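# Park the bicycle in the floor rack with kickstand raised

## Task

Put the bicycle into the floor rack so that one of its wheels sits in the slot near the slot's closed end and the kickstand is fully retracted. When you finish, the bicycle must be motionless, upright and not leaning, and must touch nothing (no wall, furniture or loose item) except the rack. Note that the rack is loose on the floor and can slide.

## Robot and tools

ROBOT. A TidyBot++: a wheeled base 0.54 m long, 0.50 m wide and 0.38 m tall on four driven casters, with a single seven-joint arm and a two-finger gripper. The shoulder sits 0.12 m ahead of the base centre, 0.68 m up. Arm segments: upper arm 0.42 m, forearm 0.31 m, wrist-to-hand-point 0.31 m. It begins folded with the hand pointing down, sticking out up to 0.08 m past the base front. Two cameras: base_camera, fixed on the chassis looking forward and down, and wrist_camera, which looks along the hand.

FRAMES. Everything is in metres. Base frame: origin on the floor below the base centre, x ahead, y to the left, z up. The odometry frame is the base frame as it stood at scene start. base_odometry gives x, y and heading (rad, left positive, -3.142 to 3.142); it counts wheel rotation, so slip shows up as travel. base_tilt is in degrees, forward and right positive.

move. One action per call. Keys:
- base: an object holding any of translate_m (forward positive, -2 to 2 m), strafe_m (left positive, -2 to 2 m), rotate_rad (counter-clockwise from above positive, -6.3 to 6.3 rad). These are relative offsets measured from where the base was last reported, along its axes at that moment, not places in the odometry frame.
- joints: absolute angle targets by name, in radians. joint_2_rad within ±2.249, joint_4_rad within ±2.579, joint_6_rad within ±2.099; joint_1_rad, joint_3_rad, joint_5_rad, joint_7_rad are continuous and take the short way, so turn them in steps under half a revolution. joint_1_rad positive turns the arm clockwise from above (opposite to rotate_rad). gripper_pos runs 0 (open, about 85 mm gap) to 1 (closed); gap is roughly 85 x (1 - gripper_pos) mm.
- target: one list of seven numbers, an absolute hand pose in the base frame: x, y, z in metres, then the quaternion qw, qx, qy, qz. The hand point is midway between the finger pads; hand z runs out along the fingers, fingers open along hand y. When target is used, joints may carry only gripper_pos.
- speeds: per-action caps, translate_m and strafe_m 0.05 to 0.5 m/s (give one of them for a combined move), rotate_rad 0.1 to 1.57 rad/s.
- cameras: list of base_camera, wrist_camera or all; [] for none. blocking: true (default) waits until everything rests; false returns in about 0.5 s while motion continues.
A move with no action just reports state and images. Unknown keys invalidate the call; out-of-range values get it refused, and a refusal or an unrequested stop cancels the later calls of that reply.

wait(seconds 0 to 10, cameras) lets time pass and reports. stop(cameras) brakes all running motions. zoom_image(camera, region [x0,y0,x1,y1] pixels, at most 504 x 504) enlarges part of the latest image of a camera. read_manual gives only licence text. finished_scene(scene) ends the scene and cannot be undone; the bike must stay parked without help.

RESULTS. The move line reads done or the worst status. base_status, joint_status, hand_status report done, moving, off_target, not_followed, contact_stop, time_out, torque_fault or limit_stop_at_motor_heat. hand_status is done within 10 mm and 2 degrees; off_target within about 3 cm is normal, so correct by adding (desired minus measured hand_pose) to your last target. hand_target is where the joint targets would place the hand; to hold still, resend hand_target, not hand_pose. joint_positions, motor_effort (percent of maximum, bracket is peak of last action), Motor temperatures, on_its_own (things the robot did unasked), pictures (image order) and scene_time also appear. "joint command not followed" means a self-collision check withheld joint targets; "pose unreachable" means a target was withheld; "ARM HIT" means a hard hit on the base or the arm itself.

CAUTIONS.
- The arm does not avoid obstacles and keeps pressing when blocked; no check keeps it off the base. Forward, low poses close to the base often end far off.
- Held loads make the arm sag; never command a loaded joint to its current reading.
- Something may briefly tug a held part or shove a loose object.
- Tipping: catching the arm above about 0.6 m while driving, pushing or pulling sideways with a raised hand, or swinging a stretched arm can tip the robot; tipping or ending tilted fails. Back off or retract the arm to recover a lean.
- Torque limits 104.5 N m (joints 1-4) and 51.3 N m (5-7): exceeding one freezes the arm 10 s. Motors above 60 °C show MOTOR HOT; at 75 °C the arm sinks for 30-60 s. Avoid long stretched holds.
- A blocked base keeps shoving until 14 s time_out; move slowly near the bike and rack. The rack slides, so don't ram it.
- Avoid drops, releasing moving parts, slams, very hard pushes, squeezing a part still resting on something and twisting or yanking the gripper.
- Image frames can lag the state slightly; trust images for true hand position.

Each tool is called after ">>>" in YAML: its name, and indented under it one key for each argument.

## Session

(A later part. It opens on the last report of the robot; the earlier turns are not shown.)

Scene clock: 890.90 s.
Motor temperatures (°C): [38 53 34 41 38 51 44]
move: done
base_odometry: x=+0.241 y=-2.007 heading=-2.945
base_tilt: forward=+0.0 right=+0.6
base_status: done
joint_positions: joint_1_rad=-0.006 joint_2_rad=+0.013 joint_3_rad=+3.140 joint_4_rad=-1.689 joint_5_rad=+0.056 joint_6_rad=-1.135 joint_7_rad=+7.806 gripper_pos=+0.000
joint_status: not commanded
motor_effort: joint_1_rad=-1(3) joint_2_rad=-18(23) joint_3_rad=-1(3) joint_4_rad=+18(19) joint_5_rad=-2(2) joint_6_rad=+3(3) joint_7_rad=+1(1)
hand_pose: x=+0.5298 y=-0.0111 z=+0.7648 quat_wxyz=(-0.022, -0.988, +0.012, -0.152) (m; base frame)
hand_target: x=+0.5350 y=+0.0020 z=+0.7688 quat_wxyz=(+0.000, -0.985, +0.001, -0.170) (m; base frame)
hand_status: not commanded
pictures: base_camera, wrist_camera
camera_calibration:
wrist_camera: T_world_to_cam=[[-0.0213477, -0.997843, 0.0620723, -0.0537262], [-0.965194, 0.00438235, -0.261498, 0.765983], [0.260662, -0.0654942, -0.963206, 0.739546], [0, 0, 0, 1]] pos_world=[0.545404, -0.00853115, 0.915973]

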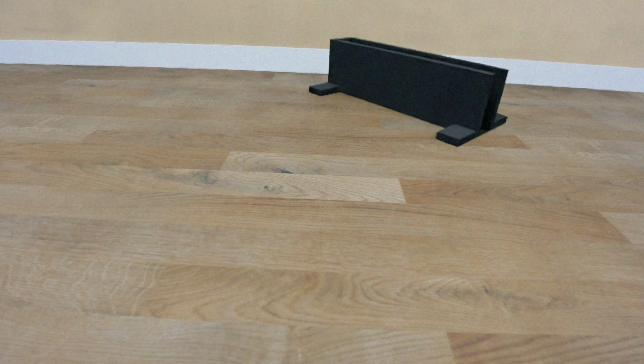

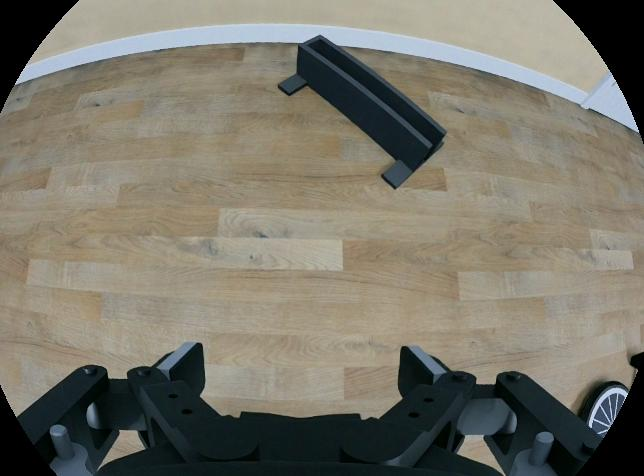

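>>> move:
  base: {"translate_m": 0.38}
  target: [0.722, -0.062, 0.27, 0, 0.9314, 0.3640, 0]

Scene clock: 894.23 s.
Motor temperatures (°C): [38 53 34 41 38 51 44]
move: off_target
base_odometry: x=-0.132 y=-2.082 heading=-2.946
base_tilt: forward=+0.0 right=+0.6
base_status: done
joint_positions: joint_1_rad=+0.149 joint_2_rad=+1.235 joint_3_rad=+3.025 joint_4_rad=-1.184 joint_5_rad=+0.120 joint_6_rad=-0.774 joint_7_rad=+8.537 gripper_pos=+0.000
joint_status: not commanded
motor_effort: joint_1_rad=+0(1) joint_2_rad=-47(49) joint_3_rad=-2(3) joint_4_rad=+11(19) joint_5_rad=-2(3) joint_6_rad=+0(4) joint_7_rad=+1(1)
hand_pose: x=+0.7081 y=-0.0452 z=+0.2769 quat_wxyz=(+0.022, -0.945, -0.325, +0.015) (m; base frame)
hand_target: x=+0.7220 y=-0.0620 z=+0.2700 quat_wxyz=(+0.000, -0.931, -0.364, +0.000) (m; base frame)
hand_status: off_target (0.023 m and 5.6 deg from the pose sent, 0.533 m and 47.3 deg at the start)
pictures: base_camera, wrist_camera
camera_calibration:
wrist_camera: T_world_to_cam=[[0.626843, -0.778426, -0.0334703, -0.476248], [-0.776517, -0.627677, 0.05516, 0.560842], [-0.0639465, -0.0085864, -0.997916, 0.462905], [0, 0, 0, 1]] pos_world=[0.763638, -0.0147214, 0.415064]

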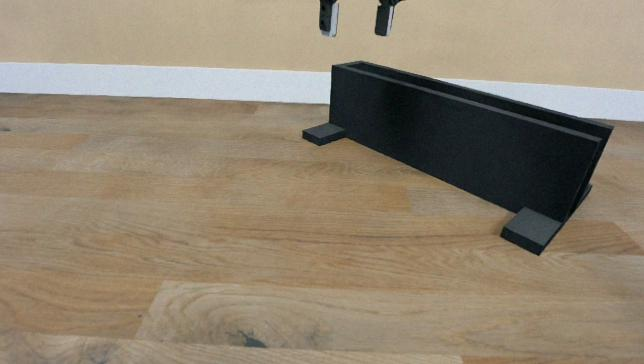

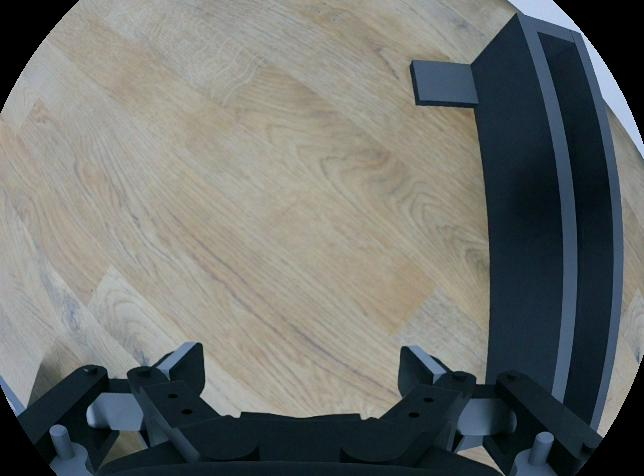

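>>> move:
  base: {"translate_m": 0.157, "strafe_m": -0.183}
  target: [0.733, -0.075, 0.27, 0, 0.9314, 0.3640, 0]

Scene clock: 896.37 s.
Motor temperatures (°C): [38 53 34 41 38 51 44]
move: off_target
base_odometry: x=-0.321 y=-1.933 heading=-2.945
base_tilt: forward=+0.0 right=+0.6
base_status: done
joint_positions: joint_1_rad=+0.182 joint_2_rad=+1.252 joint_3_rad=+3.021 joint_4_rad=-1.113 joint_5_rad=+0.121 joint_6_rad=-0.774 joint_7_rad=+8.571 gripper_pos=+0.000
joint_status: not commanded
motor_effort: joint_1_rad=+0(4) joint_2_rad=-48(49) joint_3_rad=-3(5) joint_4_rad=+12(13) joint_5_rad=-2(3) joint_6_rad=+0(1) joint_7_rad=+1(1)
hand_pose: x=+0.7378 y=-0.0688 z=+0.2818 quat_wxyz=(+0.011, -0.946, -0.323, -0.011) (m; base frame)
hand_target: x=+0.7330 y=-0.0750 z=+0.2700 quat_wxyz=(+0.000, -0.931, -0.364, +0.000) (m; base frame)
hand_status: off_target (0.014 m and 5.3 deg from the pose sent, 0.039 m and 5.6 deg at the start)
pictures: base_camera, wrist_camera
camera_calibration:
wrist_camera: T_world_to_cam=[[0.623407, -0.78189, 0.00337061, -0.521187], [-0.781851, -0.623317, 0.0136151, 0.584734], [-0.00854457, -0.0111231, -0.999902, 0.429034], [0, 0, 0, 1]] pos_world=[0.785752, -0.0382643, 0.422787]

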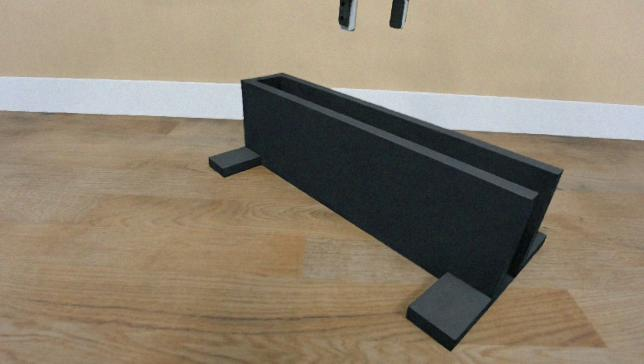

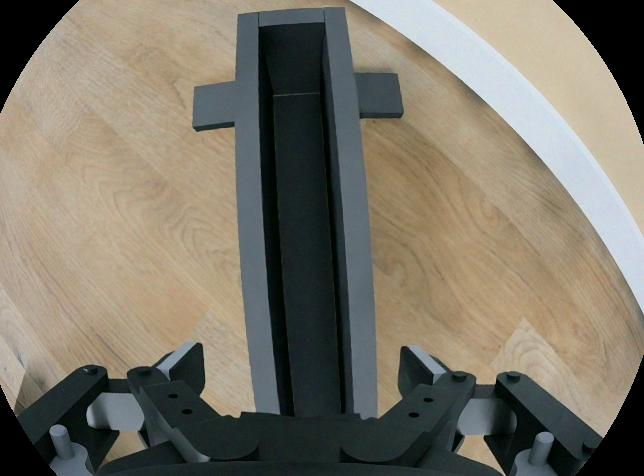

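>>> move:
  target: [0.710, -0.046, 0.19, 0, 0.9314, 0.3640, 0]

Scene clock: 897.77 s.
Motor temperatures (°C): [38 53 34 41 38 51 44]
move: off_target
base_odometry: x=-0.321 y=-1.933 heading=-2.945
base_tilt: forward=+0.0 right=+0.6
base_status: not commanded
joint_positions: joint_1_rad=+0.155 joint_2_rad=+1.392 joint_3_rad=+3.021 joint_4_rad=-1.144 joint_5_rad=+0.151 joint_6_rad=-0.656 joint_7_rad=+8.565 gripper_pos=+0.000
joint_status: not commanded
motor_effort: joint_1_rad=+0(1) joint_2_rad=-47(52) joint_3_rad=-3(3) joint_4_rad=+9(12) joint_5_rad=-3(3) joint_6_rad=+0(1) joint_7_rad=+1(1)
hand_pose: x=+0.6976 y=-0.0466 z=+0.1911 quat_wxyz=(+0.022, -0.939, -0.343, +0.013) (m; base frame)
hand_target: x=+0.7100 y=-0.0460 z=+0.1900 quat_wxyz=(+0.000, -0.931, -0.364, +0.000) (m; base frame)
hand_status: off_target (0.012 m and 3.8 deg from the pose sent, 0.099 m and 5.3 deg at the start)
pictures: base_camera, wrist_camera
camera_calibration:
wrist_camera: T_world_to_cam=[[0.656221, -0.753883, -0.0321641, -0.493214], [-0.752288, -0.656955, 0.0497316, 0.539278], [-0.0586222, -0.00843824, -0.998245, 0.372976], [0, 0, 0, 1]] pos_world=[0.751214, -0.0143977, 0.329639]

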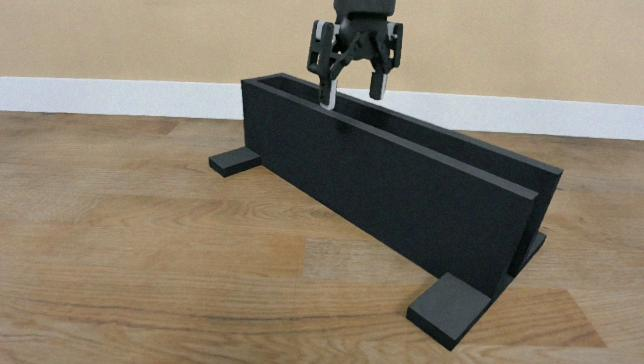

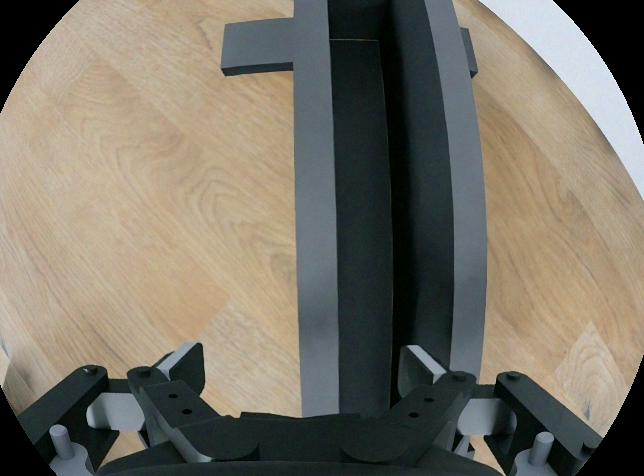

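>>> move:
  joints: {"gripper_pos": 0.4}
  target: [0.718, -0.046, 0.122, 0, 0.9314, 0.3640, 0]

>>> move:
  joints: {"gripper_pos": 1.0}

Scene clock: 903.83 s.
Motor temperatures (°C): [38 53 34 41 38 51 44]
move: off_target
base_odometry: x=-0.321 y=-1.933 heading=-2.945
base_tilt: forward=+0.0 right=+0.6
base_status: not commanded
joint_positions: joint_1_rad=+0.151 joint_2_rad=+1.546 joint_3_rad=+3.021 joint_4_rad=-0.989 joint_5_rad=+0.151 joint_6_rad=-0.655 joint_7_rad=+8.565 gripper_pos=+0.400
joint_status: all done
motor_effort: joint_1_rad=+0(1) joint_2_rad=-47(51) joint_3_rad=-3(3) joint_4_rad=+9(11) joint_5_rad=-1(3) joint_6_rad=+0(1) joint_7_rad=+1(1)
hand_pose: x=+0.7051 y=-0.0472 z=+0.1264 quat_wxyz=(+0.023, -0.941, -0.337, +0.012) (m; base frame)
hand_target: x=+0.7180 y=-0.0460 z=+0.1220 quat_wxyz=(+0.000, -0.931, -0.364, +0.000) (m; base frame)
hand_status: off_target (0.014 m and 4.4 deg from the pose sent, 0.072 m and 3.8 deg at the start)
pictures: base_camera, wrist_camera
camera_calibration:
wrist_camera: T_world_to_cam=[[0.645396, -0.763131, -0.0330772, -0.493386], [-0.76165, -0.646218, 0.0478679, 0.555075], [-0.0579046, -0.00570051, -0.998306, 0.308481], [0, 0, 0, 1]] pos_world=[0.759064, -0.0160603, 0.265068]

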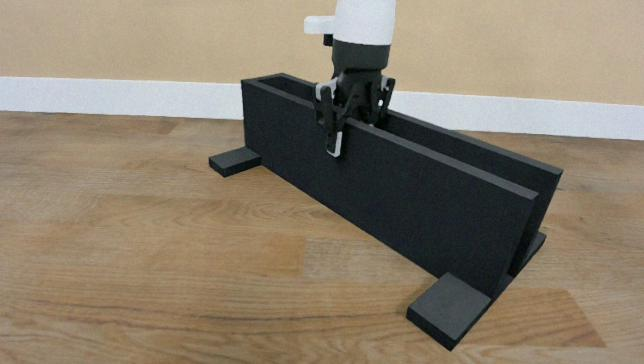

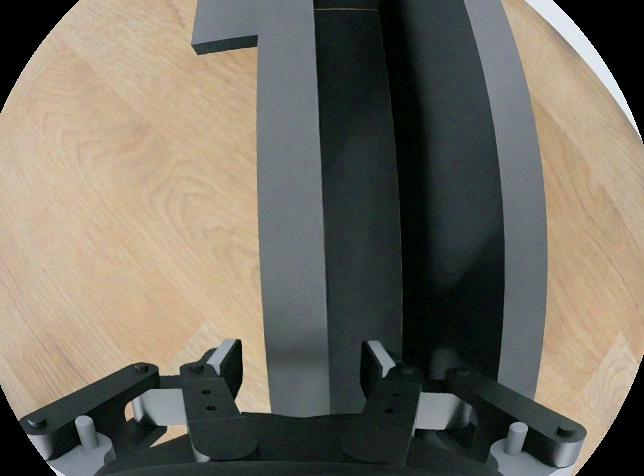

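Scene clock: 904.70 s.
Motor temperatures (°C): [38 53 34 41 38 51 44]
move: off_target
base_odometry: x=-0.321 y=-1.933 heading=-2.945
base_tilt: forward=+0.0 right=+0.6
base_status: not commanded
joint_positions: joint_1_rad=+0.146 joint_2_rad=+1.546 joint_3_rad=+3.022 joint_4_rad=-0.988 joint_5_rad=+0.169 joint_6_rad=-0.653 joint_7_rad=+8.565 gripper_pos=+0.802
joint_status: gripper_pos off_target (ended at +0.802, target +1.000)
motor_effort: joint_1_rad=+0(2) joint_2_rad=-46(50) joint_3_rad=-5(5) joint_4_rad=+11(11) joint_5_rad=-4(6) joint_6_rad=+1(2) joint_7_rad=+1(1)
hand_pose: x=+0.7066 y=-0.0476 z=+0.1268 quat_wxyz=(+0.017, -0.938, -0.346, +0.012) (m; base frame)
hand_target: x=+0.7180 y=-0.0460 z=+0.1220 quat_wxyz=(+0.000, -0.931, -0.364, +0.000) (m; base frame)
hand_status: not commanded
pictures: base_camera, wrist_camera
camera_calibration:
wrist_camera: T_world_to_cam=[[0.660459, -0.750514, -0.0228691, -0.505958], [-0.74889, -0.660625, 0.0523286, 0.545692], [-0.0543812, -0.0174344, -0.998368, 0.305973], [0, 0, 0, 1]] pos_world=[0.759467, -0.0138962, 0.265348]

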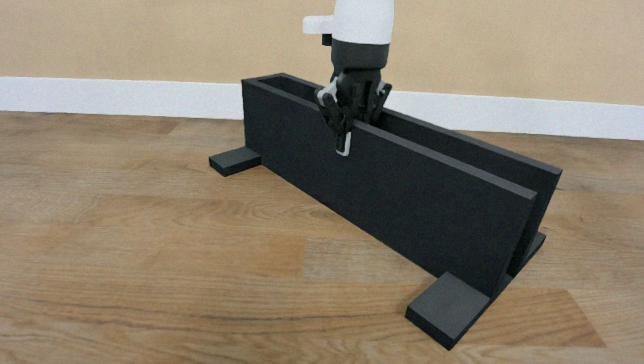

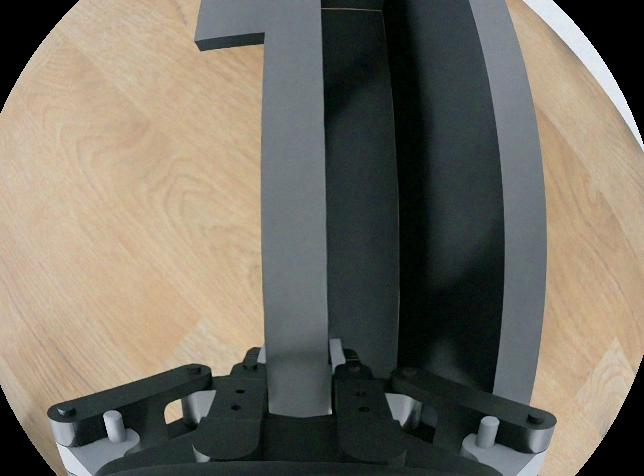

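>>> move:
  target: [0.715, -0.046, 0.19, 0, 0.9314, 0.3640, 0]
  cameras: []

>>> move:
  base: {"translate_m": -1.115, "strafe_m": 0.392, "rotate_rad": -1.21}
  speeds: {"translate_m": 0.25, "rotate_rad": 0.4}

Scene clock: 906.27 s.
Motor temperatures (°C): [38 53 34 41 38 51 44]
move: off_target
base_odometry: x=-0.321 y=-1.933 heading=-2.945
base_tilt: forward=+0.0 right=+0.6
base_status: not commanded
joint_positions: joint_1_rad=+0.146 joint_2_rad=+1.475 joint_3_rad=+3.021 joint_4_rad=-1.123 joint_5_rad=+0.169 joint_6_rad=-0.635 joint_7_rad=+8.565 gripper_pos=+0.803
joint_status: not commanded
motor_effort: joint_1_rad=+0(3) joint_2_rad=-57(58) joint_3_rad=-4(7) joint_4_rad=+11(12) joint_5_rad=-2(5) joint_6_rad=-1(4) joint_7_rad=+1(1)
hand_pose: x=+0.6743 y=-0.0401 z=+0.1467 quat_wxyz=(+0.028, -0.935, -0.353, +0.032) (m; base frame)
hand_target: x=+0.7150 y=-0.0460 z=+0.1900 quat_wxyz=(+0.000, -0.931, -0.364, +0.000) (m; base frame)
hand_status: off_target (0.060 m and 5.1 deg from the pose sent, 0.064 m and 3.3 deg at the start)
pictures: none
No camera images: "cameras" was empty.

Scene clock: 911.90 s.
Motor temperatures (°C): [38 53 34 41 38 51 44]
move: done
base_odometry: x=+0.849 y=-2.100 heading=+2.127
base_tilt: forward=+0.0 right=+0.6
base_status: done
joint_positions: joint_1_rad=+0.143 joint_2_rad=+1.473 joint_3_rad=+3.020 joint_4_rad=-1.130 joint_5_rad=+0.169 joint_6_rad=-0.635 joint_7_rad=+8.565 gripper_pos=+0.803
joint_status: not commanded
motor_effort: joint_1_rad=+0(6) joint_2_rad=-56(59) joint_3_rad=-4(7) joint_4_rad=+11(12) joint_5_rad=-2(3) joint_6_rad=-1(2) joint_7_rad=+1(1)
hand_pose: x=+0.6716 y=-0.0372 z=+0.1469 quat_wxyz=(+0.030, -0.934, -0.355, +0.034) (m; base frame)
hand_target: x=+0.7150 y=-0.0460 z=+0.1900 quat_wxyz=(+0.000, -0.931, -0.364, +0.000) (m; base frame)
hand_status: not commanded
pictures: base_camera, wrist_camera
camera_calibration:
wrist_camera: T_world_to_cam=[[0.673367, -0.736623, -0.0629627, -0.476835], [-0.732091, -0.676241, 0.0821009, 0.509086], [-0.103055, -0.0091896, -0.994633, 0.356673], [0, 0, 0, 1]] pos_world=[0.730539, -0.00370498, 0.282939]

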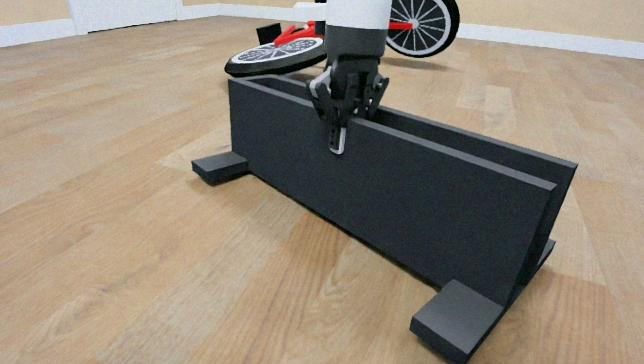

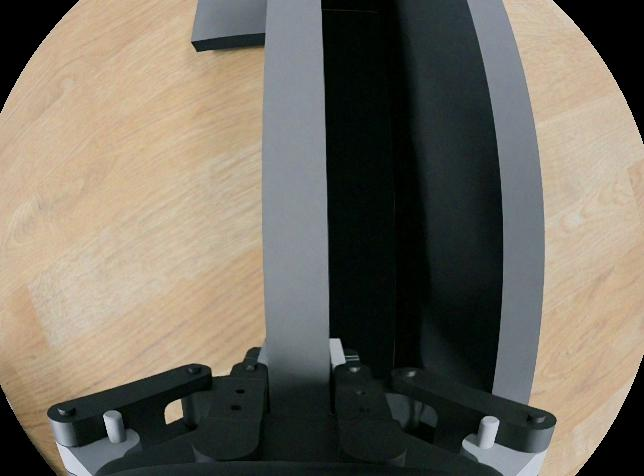

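>>> move:

Scene clock: 912.53 s.
Motor temperatures (°C): [38 53 34 41 38 51 44]
base_odometry: x=+0.849 y=-2.100 heading=+2.127
base_tilt: forward=+0.0 right=+0.6
base_status: done
joint_positions: joint_1_rad=+0.143 joint_2_rad=+1.473 joint_3_rad=+3.020 joint_4_rad=-1.130 joint_5_rad=+0.169 joint_6_rad=-0.635 joint_7_rad=+8.565 gripper_pos=+0.803
joint_status: not commanded
motor_effort: joint_1_rad=+0(6) joint_2_rad=-57(59) joint_3_rad=-4(7) joint_4_rad=+11(12) joint_5_rad=-1(3) joint_6_rad=+0(2) joint_7_rad=+0(1)
hand_pose: x=+0.6716 y=-0.0372 z=+0.1469 quat_wxyz=(+0.030, -0.934, -0.355, +0.034) (m; base frame)
hand_target: x=+0.7150 y=-0.0460 z=+0.1900 quat_wxyz=(+0.000, -0.931, -0.364, +0.000) (m; base frame)
hand_status: not commanded
pictures: base_camera, wrist_camera
camera_calibration:
wrist_camera: T_world_to_cam=[[0.673367, -0.736623, -0.0629627, -0.476835], [-0.732091, -0.676241, 0.0821009, 0.509086], [-0.103055, -0.0091896, -0.994633, 0.356673], [0, 0, 0, 1]] pos_world=[0.730539, -0.00370498, 0.282939]

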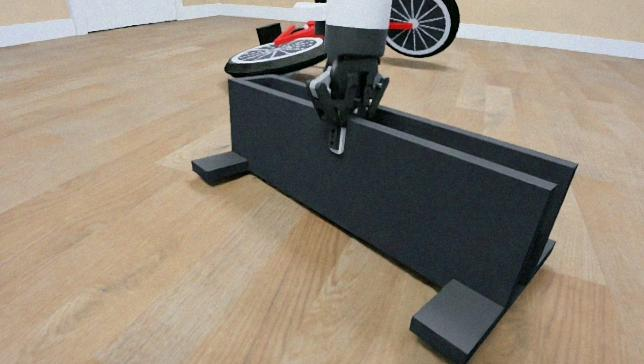

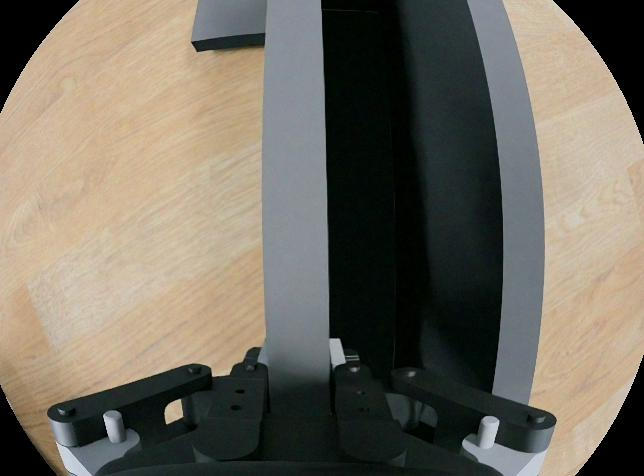

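>>> zoom_image:
  camera: "base_camera"
  region: [200, 0, 500, 170]

Scaled by 1.680.

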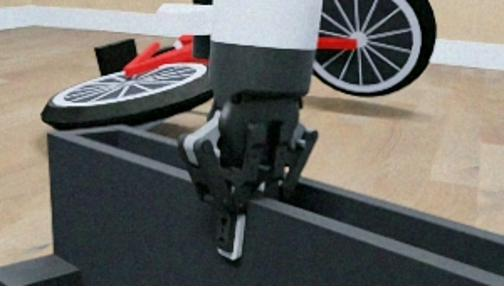

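>>> move:
  base: {"rotate_rad":0.42}
  speeds: {"rotate_rad":0.4}
  cameras: ["base_camera"]

>>> zoom_image:
  camera: "base_camera"
  region: [400, 0, 644, 150]

Scene clock: 914.90 s.
Motor temperatures (°C): [38 53 34 41 38 51 44]
move: done
base_odometry: x=+0.849 y=-2.100 heading=+2.547
base_tilt: forward=+0.0 right=+0.6
base_status: done
joint_positions: joint_1_rad=+0.132 joint_2_rad=+1.471 joint_3_rad=+3.015 joint_4_rad=-1.130 joint_5_rad=+0.169 joint_6_rad=-0.635 joint_7_rad=+8.565 gripper_pos=+0.803
joint_status: not commanded
motor_effort: joint_1_rad=+0(8) joint_2_rad=-58(58) joint_3_rad=-4(8) joint_4_rad=+12(12) joint_5_rad=-2(3) joint_6_rad=+0(2) joint_7_rad=+1(2)
hand_pose: x=+0.6728 y=-0.0281 z=+0.1478 quat_wxyz=(+0.032, -0.932, -0.360, +0.032) (m; base frame)
hand_target: x=+0.7150 y=-0.0460 z=+0.1900 quat_wxyz=(+0.000, -0.931, -0.364, +0.000) (m; base frame)
hand_status: not commanded
pictures: base_camera

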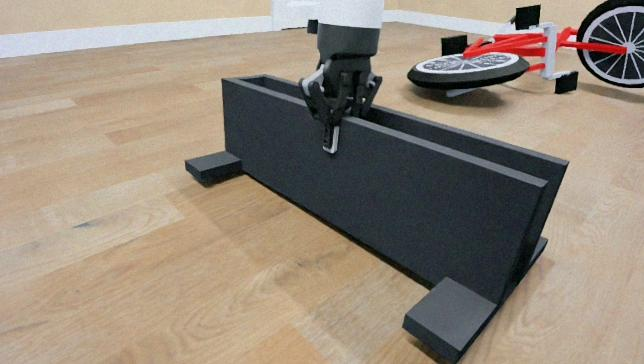

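Scaled by 2.066.

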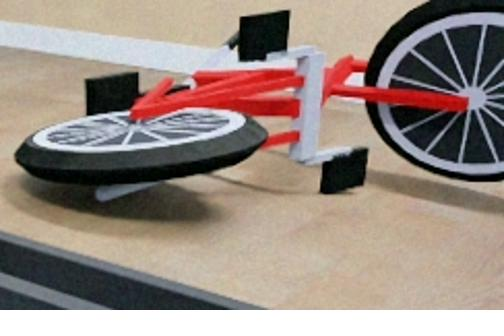

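>>> move:
  base: {"translate_m":0.28,"rotate_rad":-0.12}
  speeds: {"rotate_rad":0.2,"translate_m":0.2}
  cameras: ["base_camera"]

>>> zoom_image:
  camera: "base_camera"
  region: [394, 0, 644, 200]

Scene clock: 917.70 s.
Motor temperatures (°C): [38 53 34 41 38 51 44]
move: done
base_odometry: x=+0.617 y=-1.943 heading=+2.426
base_tilt: forward=+0.0 right=+0.6
base_status: done
joint_positions: joint_1_rad=+0.142 joint_2_rad=+1.469 joint_3_rad=+3.016 joint_4_rad=-1.134 joint_5_rad=+0.169 joint_6_rad=-0.635 joint_7_rad=+8.565 gripper_pos=+0.803
joint_status: not commanded
motor_effort: joint_1_rad=+0(4) joint_2_rad=-57(59) joint_3_rad=-5(7) joint_4_rad=+11(14) joint_5_rad=-1(3) joint_6_rad=-1(2) joint_7_rad=+1(1)
hand_pose: x=+0.6713 y=-0.0342 z=+0.1484 quat_wxyz=(+0.032, -0.933, -0.356, +0.033) (m; base frame)
hand_target: x=+0.7150 y=-0.0460 z=+0.1900 quat_wxyz=(+0.000, -0.931, -0.364, +0.000) (m; base frame)
hand_status: not commanded
pictures: base_camera

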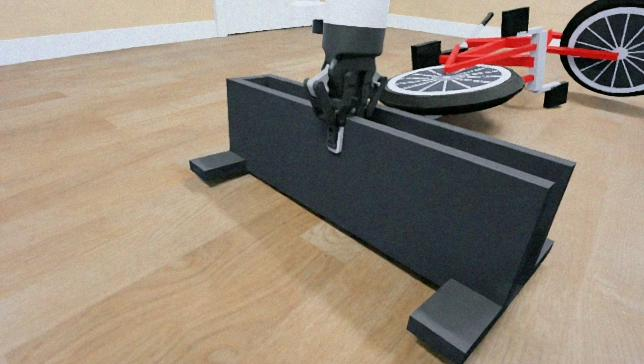

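Scaled by 2.016.

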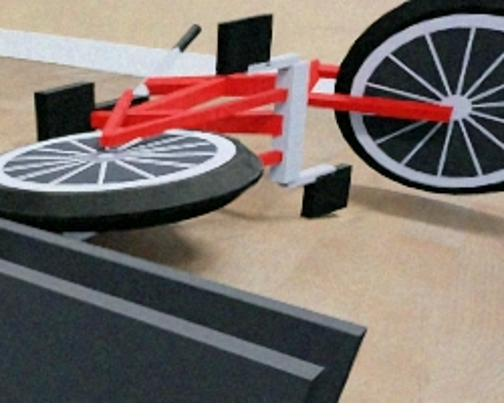

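>>> move:
  base: {"rotate_rad":1.44}
  speeds: {"rotate_rad":0.6}
  cameras: []

>>> move:
  base: {"translate_m":-0.367,"strafe_m":-0.445}
  speeds: {"translate_m":0.3}

Scene clock: 921.70 s.
Motor temperatures (°C): [38 54 34 41 38 51 44]
move: done
base_odometry: x=+0.617 y=-1.943 heading=-2.417
base_tilt: forward=+0.0 right=+0.6
base_status: done
joint_positions: joint_1_rad=+0.136 joint_2_rad=+1.468 joint_3_rad=+3.014 joint_4_rad=-1.135 joint_5_rad=+0.169 joint_6_rad=-0.635 joint_7_rad=+8.565 gripper_pos=+0.803
joint_status: not commanded
motor_effort: joint_1_rad=+0(8) joint_2_rad=-58(59) joint_3_rad=-4(9) joint_4_rad=+12(13) joint_5_rad=-2(4) joint_6_rad=+0(2) joint_7_rad=+1(2)
hand_pose: x=+0.6717 y=-0.0301 z=+0.1489 quat_wxyz=(+0.032, -0.932, -0.359, +0.033) (m; base frame)
hand_target: x=+0.7150 y=-0.0460 z=+0.1900 quat_wxyz=(+0.000, -0.931, -0.364, +0.000) (m; base frame)
hand_status: not commanded
pictures: none
No camera images: "cameras" was empty.

Scene clock: 924.60 s.
Motor temperatures (°C): [38 54 34 41 38 51 44]
move: done
base_odometry: x=+0.597 y=-1.366 heading=-2.417
base_tilt: forward=+0.0 right=+0.6
base_status: done
joint_positions: joint_1_rad=+0.140 joint_2_rad=+1.468 joint_3_rad=+3.015 joint_4_rad=-1.135 joint_5_rad=+0.169 joint_6_rad=-0.635 joint_7_rad=+8.565 gripper_pos=+0.803
joint_status: not commanded
motor_effort: joint_1_rad=+0(4) joint_2_rad=-58(59) joint_3_rad=-4(6) joint_4_rad=+12(13) joint_5_rad=-1(3) joint_6_rad=+0(1) joint_7_rad=+1(1)
hand_pose: x=+0.6712 y=-0.0323 z=+0.1488 quat_wxyz=(+0.032, -0.933, -0.357, +0.033) (m; base frame)
hand_target: x=+0.7150 y=-0.0460 z=+0.1900 quat_wxyz=(+0.000, -0.931, -0.364, +0.000) (m; base frame)
hand_status: not commanded
pictures: base_camera, wrist_camera
camera_calibration:
wrist_camera: T_world_to_cam=[[0.676397, -0.733458, -0.067285, -0.4741], [-0.729223, -0.679722, 0.0788137, 0.51039], [-0.103542, -0.00424356, -0.994616, 0.359078], [0, 0, 0, 1]] pos_world=[0.730048, 0.000714756, 0.285019]

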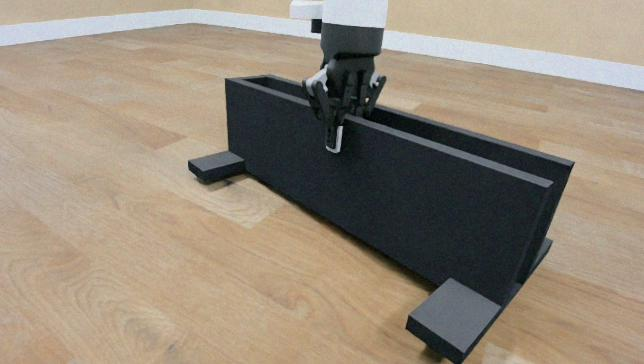

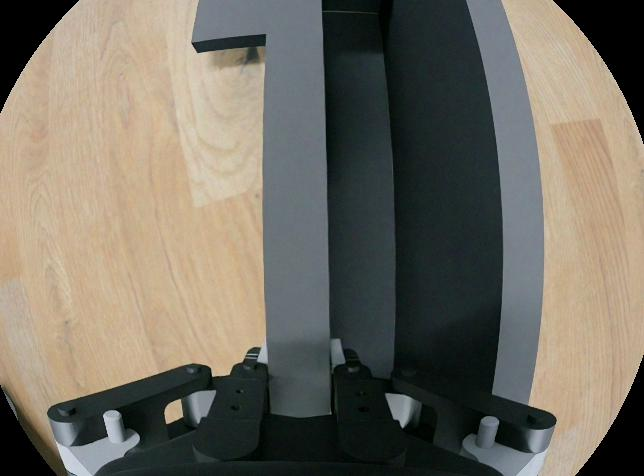

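>>> move:
  target: [0.715, -0.046, 0.125, 0, 0.9314, 0.3640, 0]
  cameras: ["base_camera"]

>>> move:
  joints: {"gripper_pos":0.0}
  cameras: []

>>> move:
  target: [0.68, -0.046, 0.32, 0, 0.9314, 0.3640, 0]
  cameras: ["base_camera"]

Scene clock: 925.77 s.
Motor temperatures (°C): [38 54 34 41 38 51 44]
move: off_target
base_odometry: x=+0.597 y=-1.367 heading=-2.417
base_tilt: forward=+0.0 right=+0.6
base_status: not commanded
joint_positions: joint_1_rad=+0.137 joint_2_rad=+1.533 joint_3_rad=+3.015 joint_4_rad=-1.023 joint_5_rad=+0.170 joint_6_rad=-0.634 joint_7_rad=+8.565 gripper_pos=+0.803
joint_status: not commanded
motor_effort: joint_1_rad=+1(3) joint_2_rad=-46(58) joint_3_rad=-3(5) joint_4_rad=+12(13) joint_5_rad=-2(4) joint_6_rad=+2(3) joint_7_rad=+1(1)
hand_pose: x=+0.7005 y=-0.0365 z=+0.1285 quat_wxyz=(+0.021, -0.936, -0.352, +0.012) (m; base frame)
hand_target: x=+0.7150 y=-0.0460 z=+0.1250 quat_wxyz=(+0.000, -0.931, -0.364, +0.000) (m; base frame)
hand_status: off_target (0.018 m and 3.1 deg from the pose sent, 0.052 m and 5.4 deg at the start)
pictures: base_camera

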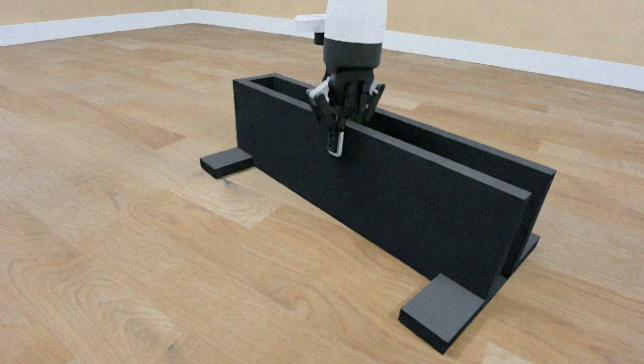

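Scene clock: 926.87 s.
Motor temperatures (°C): [38 54 34 41 38 51 44]
move: done
base_odometry: x=+0.597 y=-1.367 heading=-2.417
base_tilt: forward=+0.0 right=+0.6
base_status: not commanded
joint_positions: joint_1_rad=+0.137 joint_2_rad=+1.533 joint_3_rad=+3.015 joint_4_rad=-1.008 joint_5_rad=+0.170 joint_6_rad=-0.630 joint_7_rad=+8.565 gripper_pos=+0.000
joint_status: all done
motor_effort: joint_1_rad=+0(1) joint_2_rad=-47(50) joint_3_rad=-3(4) joint_4_rad=+10(13) joint_5_rad=-1(3) joint_6_rad=+0(3) joint_7_rad=+0(1)
hand_pose: x=+0.7104 y=-0.0381 z=+0.1308 quat_wxyz=(+0.017, -0.936, -0.352, +0.003) (m; base frame)
hand_target: x=+0.7150 y=-0.0460 z=+0.1250 quat_wxyz=(+0.000, -0.931, -0.364, +0.000) (m; base frame)
hand_status: not commanded
pictures: none
No camera images: "cameras" was empty.

Scene clock: 928.57 s.
Motor temperatures (°C): [38 54 34 41 38 51 44]
move: off_target
base_odometry: x=+0.597 y=-1.367 heading=-2.417
base_tilt: forward=+0.0 right=+0.6
base_status: not commanded
joint_positions: joint_1_rad=+0.147 joint_2_rad=+1.101 joint_3_rad=+3.007 joint_4_rad=-1.388 joint_5_rad=+0.170 joint_6_rad=-0.630 joint_7_rad=+8.565 gripper_pos=+0.000
joint_status: not commanded
motor_effort: joint_1_rad=+0(1) joint_2_rad=-44(50) joint_3_rad=-3(4) joint_4_rad=+11(12) joint_5_rad=-1(3) joint_6_rad=+0(1) joint_7_rad=+0(1)
hand_pose: x=+0.6938 y=-0.0348 z=+0.3154 quat_wxyz=(+0.002, -0.929, -0.370, -0.019) (m; base frame)
hand_target: x=+0.6800 y=-0.0460 z=+0.3200 quat_wxyz=(+0.000, -0.931, -0.364, +0.000) (m; base frame)
hand_status: off_target (0.018 m and 2.3 deg from the pose sent, 0.192 m and 2.5 deg at the start)
pictures: base_camera

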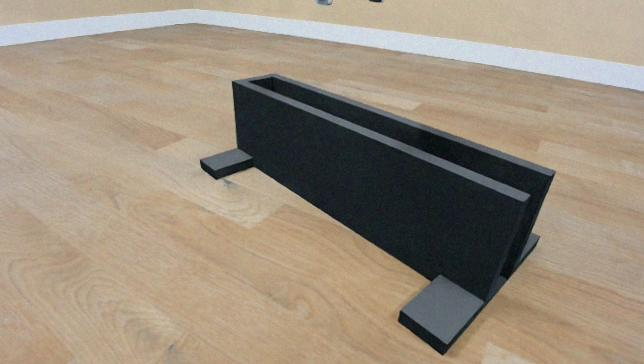

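>>> move:
  joints: {"joint_1_rad":0,"joint_2_rad":0.0,"joint_3_rad":3.14,"joint_4_rad":-2.0,"joint_5_rad":0,"joint_6_rad":-1.0,"joint_7_rad":7.85}
  base: {"translate_m":-0.45}
  speeds: {"translate_m":0.4}
  cameras: []

>>> move:
  base: {"rotate_rad":-1.9}
  cameras: ["base_camera"]

Scene clock: 931.40 s.
Motor temperatures (°C): [38 54 34 40 38 51 44]
move: done
base_odometry: x=+0.934 y=-1.068 heading=-2.416
base_tilt: forward=+0.0 right=+0.6
base_status: done
joint_positions: joint_1_rad=+0.020 joint_2_rad=+0.022 joint_3_rad=+3.122 joint_4_rad=-1.986 joint_5_rad=+0.071 joint_6_rad=-0.953 joint_7_rad=+7.898 gripper_pos=+0.000
joint_status: all done
motor_effort: joint_1_rad=+0(1) joint_2_rad=-17(47) joint_3_rad=+0(4) joint_4_rad=+16(18) joint_5_rad=-1(3) joint_6_rad=+2(3) joint_7_rad=+1(2)
hand_pose: x=+0.4692 y=-0.0167 z=+0.6639 quat_wxyz=(-0.032, -0.995, -0.039, -0.090) (m; base frame)
hand_target: x=+0.4488 y=+0.0019 z=+0.6636 quat_wxyz=(+0.000, -0.997, +0.001, -0.071) (m; base frame)
hand_status: not commanded
pictures: none
No camera images: "cameras" was empty.

Scene clock: 933.90 s.
Motor temperatures (°C): [38 53 34 40 38 51 44]
move: done
base_odometry: x=+0.934 y=-1.068 heading=+1.967
base_tilt: forward=+0.0 right=+0.6
base_status: done
joint_positions: joint_1_rad=+0.012 joint_2_rad=+0.022 joint_3_rad=+3.131 joint_4_rad=-1.986 joint_5_rad=+0.065 joint_6_rad=-0.955 joint_7_rad=+7.894 gripper_pos=+0.000
joint_status: not commanded
motor_effort: joint_1_rad=+0(2) joint_2_rad=-16(18) joint_3_rad=+0(2) joint_4_rad=+16(17) joint_5_rad=+0(2) joint_6_rad=+2(2) joint_7_rad=+1(1)
hand_pose: x=+0.4683 y=-0.0156 z=+0.6635 quat_wxyz=(-0.030, -0.995, -0.036, -0.088) (m; base frame)
hand_target: x=+0.4488 y=+0.0019 z=+0.6636 quat_wxyz=(+0.000, -0.997, +0.001, -0.071) (m; base frame)
hand_status: not commanded
pictures: base_camera

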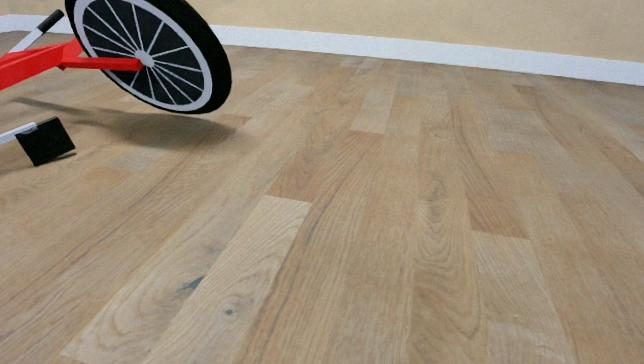

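>>> move:
  base: {"translate_m":-1.29,"strafe_m":0.54,"rotate_rad":1.17}
  cameras: ["base_camera"]

Scene clock: 938.90 s.
Motor temperatures (°C): [38 53 34 40 38 51 44]
move: done
base_odometry: x=+0.933 y=-2.467 heading=+3.138
base_tilt: forward=+0.0 right=+0.6
base_status: done
joint_positions: joint_1_rad=+0.008 joint_2_rad=+0.020 joint_3_rad=+3.139 joint_4_rad=-1.987 joint_5_rad=+0.062 joint_6_rad=-0.956 joint_7_rad=+7.894 gripper_pos=+0.000
joint_status: not commanded
motor_effort: joint_1_rad=+0(2) joint_2_rad=-16(20) joint_3_rad=+0(2) joint_4_rad=+16(17) joint_5_rad=-1(2) joint_6_rad=+1(2) joint_7_rad=+1(1)
hand_pose: x=+0.4676 y=-0.0165 z=+0.6637 quat_wxyz=(-0.029, -0.995, -0.032, -0.088) (m; base frame)
hand_target: x=+0.4488 y=+0.0019 z=+0.6636 quat_wxyz=(+0.000, -0.997, +0.001, -0.071) (m; base frame)
hand_status: not commanded
pictures: base_camera

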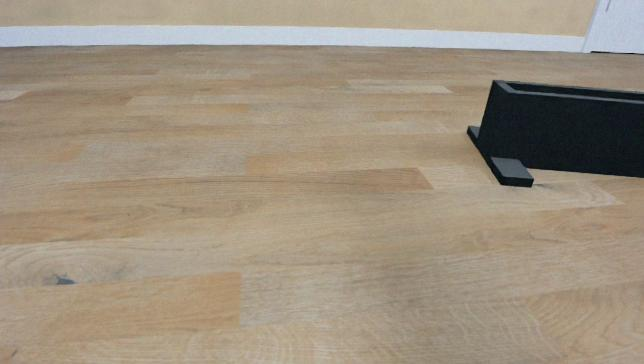

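>>> move:
  base: {"translate_m":1.85,"rotate_rad":-1.57}
  cameras: ["base_camera"]

Scene clock: 944.50 s.
Motor temperatures (°C): [38 52 34 40 38 51 44]
move: done
base_odometry: x=-0.917 y=-2.460 heading=+1.567
base_tilt: forward=+0.0 right=+0.6
base_status: done
joint_positions: joint_1_rad=+0.008 joint_2_rad=+0.016 joint_3_rad=+3.139 joint_4_rad=-1.990 joint_5_rad=+0.061 joint_6_rad=-0.958 joint_7_rad=+7.894 gripper_pos=+0.000
joint_status: not commanded
motor_effort: joint_1_rad=+0(2) joint_2_rad=-16(18) joint_3_rad=+0(2) joint_4_rad=+17(18) joint_5_rad=-1(2) joint_6_rad=+2(2) joint_7_rad=+1(1)
hand_pose: x=+0.4659 y=-0.0161 z=+0.6641 quat_wxyz=(-0.028, -0.995, -0.032, -0.088) (m; base frame)
hand_target: x=+0.4488 y=+0.0019 z=+0.6636 quat_wxyz=(+0.000, -0.997, +0.001, -0.071) (m; base frame)
hand_status: not commanded
pictures: base_camera

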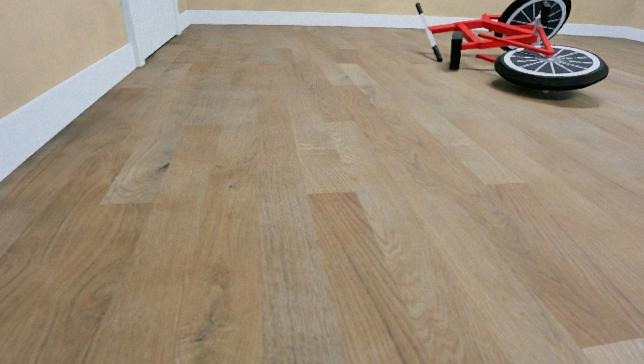

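>>> move:
  base: {"translate_m":1.35,"strafe_m":0.1,"rotate_rad":-0.9}
  cameras: ["base_camera"]

Scene clock: 948.97 s.
Motor temperatures (°C): [38 52 34 40 38 51 44]
move: done
base_odometry: x=-1.012 y=-1.110 heading=+0.667
base_tilt: forward=+0.0 right=+0.6
base_status: done
joint_positions: joint_1_rad=+0.007 joint_2_rad=+0.014 joint_3_rad=+3.140 joint_4_rad=-1.991 joint_5_rad=+0.060 joint_6_rad=-0.959 joint_7_rad=+7.894 gripper_pos=+0.000
joint_status: not commanded
motor_effort: joint_1_rad=+0(2) joint_2_rad=-16(18) joint_3_rad=+0(2) joint_4_rad=+16(17) joint_5_rad=-2(2) joint_6_rad=+2(2) joint_7_rad=+1(1)
hand_pose: x=+0.4651 y=-0.0160 z=+0.6644 quat_wxyz=(-0.028, -0.995, -0.032, -0.088) (m; base frame)
hand_target: x=+0.4488 y=+0.0019 z=+0.6636 quat_wxyz=(+0.000, -0.997, +0.001, -0.071) (m; base frame)
hand_status: not commanded
pictures: base_camera

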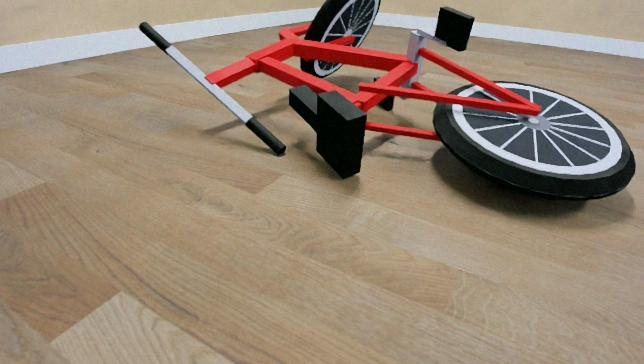

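>>> zoom_image:
  camera: "base_camera"
  region: [130, 0, 430, 180]

>>> zoom_image:
  camera: "base_camera"
  region: [344, 20, 644, 220]

Scaled by 1.680.

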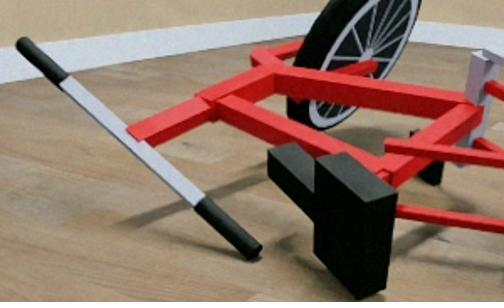

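Scaled by 1.680.

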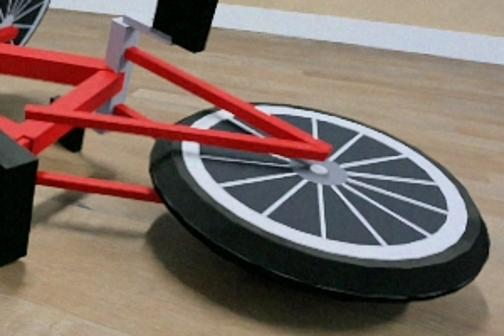

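>>> move:
  base: {"translate_m":0.04,"strafe_m":-0.516,"rotate_rad":-1.07}
  joints: {"joint_1_rad":0,"joint_2_rad":0.0,"joint_3_rad":3.14,"joint_4_rad":-1.7,"joint_5_rad":0,"joint_6_rad":-1.35,"joint_7_rad":7.85}

Scene clock: 955.73 s.
Motor temperatures (°C): [38 51 34 40 38 51 44]
move: done
base_odometry: x=-0.662 y=-1.490 heading=-0.404
base_tilt: forward=+0.0 right=+0.6
base_status: done
joint_positions: joint_1_rad=+0.000 joint_2_rad=+0.013 joint_3_rad=+3.138 joint_4_rad=-1.707 joint_5_rad=+0.057 joint_6_rad=-1.306 joint_7_rad=+7.894 gripper_pos=+0.000
joint_status: all done
motor_effort: joint_1_rad=+0(3) joint_2_rad=-17(20) joint_3_rad=+0(3) joint_4_rad=+17(19) joint_5_rad=-1(3) joint_6_rad=+1(2) joint_7_rad=+1(1)
hand_pose: x=+0.4712 y=-0.0145 z=+0.7469 quat_wxyz=(-0.029, -0.998, -0.027, -0.057) (m; base frame)
hand_target: x=+0.4592 y=+0.0019 z=+0.7521 quat_wxyz=(+0.000, -0.999, +0.001, -0.046) (m; base frame)
hand_status: not commanded
pictures: base_camera, wrist_camera
camera_calibration:
wrist_camera: T_world_to_cam=[[0.0644589, -0.994732, 0.0797079, -0.110759], [-0.995065, -0.0701068, -0.0702151, 0.574936], [0.0754333, -0.0747885, -0.994342, 0.847763], [0, 0, 0, 1]] pos_world=[0.515289, -0.00646529, 0.892164]

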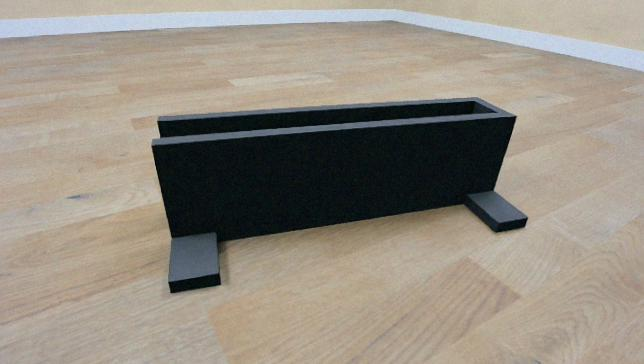

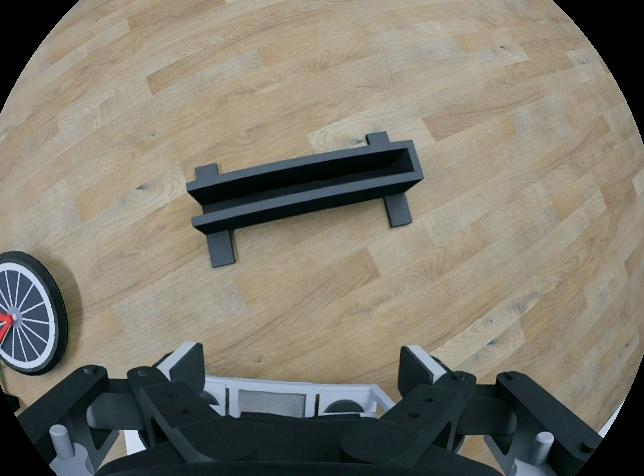

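>>> move:
  target: [0.70, -0.05, 0.30, 0, 0.7934, -0.6088, 0]

>>> move:
  joints: {"gripper_pos":0.3}

Scene clock: 958.73 s.
Motor temperatures (°C): [38 51 34 40 38 51 44]
move: off_target
base_odometry: x=-0.662 y=-1.490 heading=-0.404
base_tilt: forward=+0.0 right=+0.6
base_status: not commanded
joint_positions: joint_1_rad=-0.030 joint_2_rad=+1.140 joint_3_rad=+3.390 joint_4_rad=-1.326 joint_5_rad=-0.303 joint_6_rad=-0.764 joint_7_rad=+6.937 gripper_pos=+0.000
joint_status: not commanded
motor_effort: joint_1_rad=+0(1) joint_2_rad=-45(46) joint_3_rad=+2(4) joint_4_rad=+10(18) joint_5_rad=-1(2) joint_6_rad=+0(2) joint_7_rad=+1(1)
hand_pose: x=+0.6809 y=-0.0610 z=+0.3072 quat_wxyz=(-0.021, -0.817, +0.575, +0.018) (m; base frame)
hand_target: x=+0.7000 y=-0.0500 z=+0.3000 quat_wxyz=(+0.000, -0.793, +0.609, +0.000) (m; base frame)
hand_status: off_target (0.023 m and 5.7 deg from the pose sent, 0.503 m and 78.4 deg at the start)
pictures: base_camera, wrist_camera
camera_calibration:
wrist_camera: T_world_to_cam=[[-0.933652, -0.350923, 0.0717447, 0.585805], [-0.348237, 0.936205, 0.0474494, 0.334262], [-0.0838188, 0.0193171, -0.996294, 0.506046], [0, 0, 0, 1]] pos_world=[0.705757, -0.117141, 0.446281]

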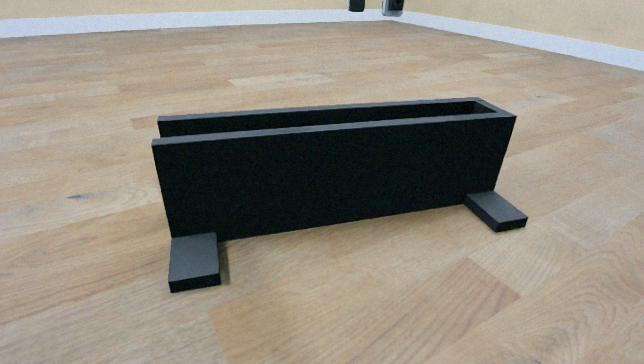

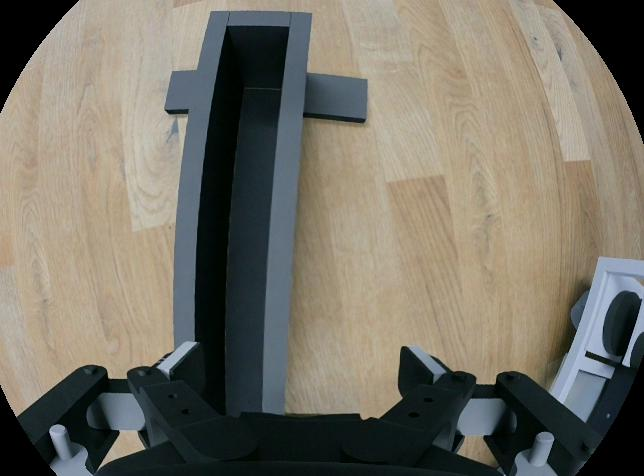

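Scene clock: 959.43 s.
Motor temperatures (°C): [38 51 34 40 38 51 44]
move: done
base_odometry: x=-0.662 y=-1.490 heading=-0.404
base_tilt: forward=+0.0 right=+0.6
base_status: not commanded
joint_positions: joint_1_rad=-0.030 joint_2_rad=+1.140 joint_3_rad=+3.391 joint_4_rad=-1.326 joint_5_rad=-0.304 joint_6_rad=-0.763 joint_7_rad=+6.935 gripper_pos=+0.300
joint_status: all done
motor_effort: joint_1_rad=+0(1) joint_2_rad=-45(45) joint_3_rad=+3(3) joint_4_rad=+10(10) joint_5_rad=-1(2) joint_6_rad=+0(1) joint_7_rad=+1(1)
hand_pose: x=+0.6812 y=-0.0611 z=+0.3072 quat_wxyz=(-0.020, -0.817, +0.576, +0.017) (m; base frame)
hand_target: x=+0.7000 y=-0.0500 z=+0.3000 quat_wxyz=(+0.000, -0.793, +0.609, +0.000) (m; base frame)
hand_status: not commanded
pictures: base_camera, wrist_camera
camera_calibration:
wrist_camera: T_world_to_cam=[[-0.93437, -0.349189, 0.0708453, 0.586963], [-0.346559, 0.936853, 0.0469295, 0.333495], [-0.082759, 0.0192974, -0.996383, 0.505388], [0, 0, 0, 1]] pos_world=[0.705842, -0.117228, 0.446326]

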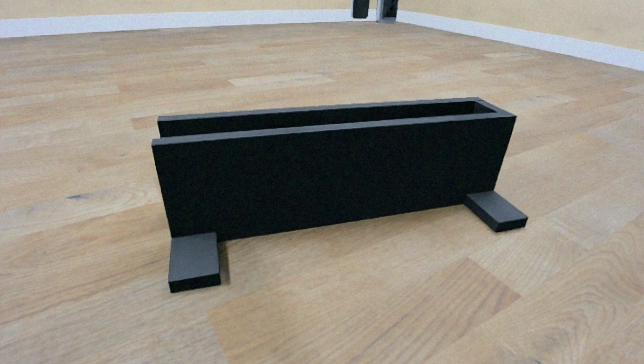

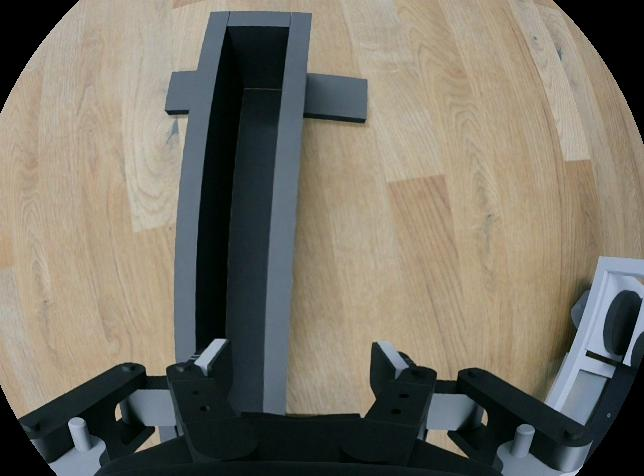

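>>> move:
  target: [0.713, -0.04, 0.20, 0, 0.7716, -0.6361, 0]
  cameras: ["wrist_camera"]

Scene clock: 961.27 s.
Motor temperatures (°C): [38 51 34 40 38 51 44]
move: off_target
base_odometry: x=-0.662 y=-1.490 heading=-0.404
base_tilt: forward=+0.0 right=+0.6
base_status: not commanded
joint_positions: joint_1_rad=-0.036 joint_2_rad=+1.371 joint_3_rad=+3.391 joint_4_rad=-1.170 joint_5_rad=-0.351 joint_6_rad=-0.700 joint_7_rad=+6.857 gripper_pos=+0.300
joint_status: not commanded
motor_effort: joint_1_rad=+0(1) joint_2_rad=-46(50) joint_3_rad=+3(4) joint_4_rad=+9(11) joint_5_rad=-1(3) joint_6_rad=+0(1) joint_7_rad=+1(1)
hand_pose: x=+0.6914 y=-0.0552 z=+0.2013 quat_wxyz=(-0.026, -0.796, +0.604, +0.018) (m; base frame)
hand_target: x=+0.7130 y=-0.0400 z=+0.2000 quat_wxyz=(+0.000, -0.772, +0.636, +0.000) (m; base frame)
hand_status: off_target (0.026 m and 5.9 deg from the pose sent, 0.114 m and 9.1 deg at the start)
pictures: wrist_camera
camera_calibration:
wrist_camera: T_world_to_cam=[[-0.955941, -0.282116, 0.0811656, 0.62258], [-0.279722, 0.959258, 0.0397387, 0.292963], [-0.0890697, 0.0152841, -0.995908, 0.404605], [0, 0, 0, 1]] pos_world=[0.713136, -0.111571, 0.340776]

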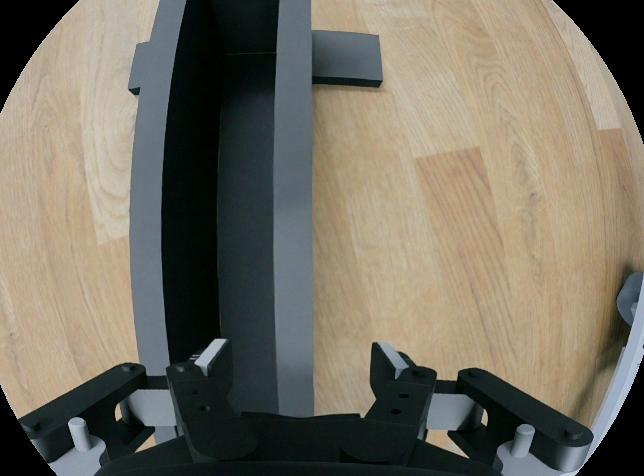

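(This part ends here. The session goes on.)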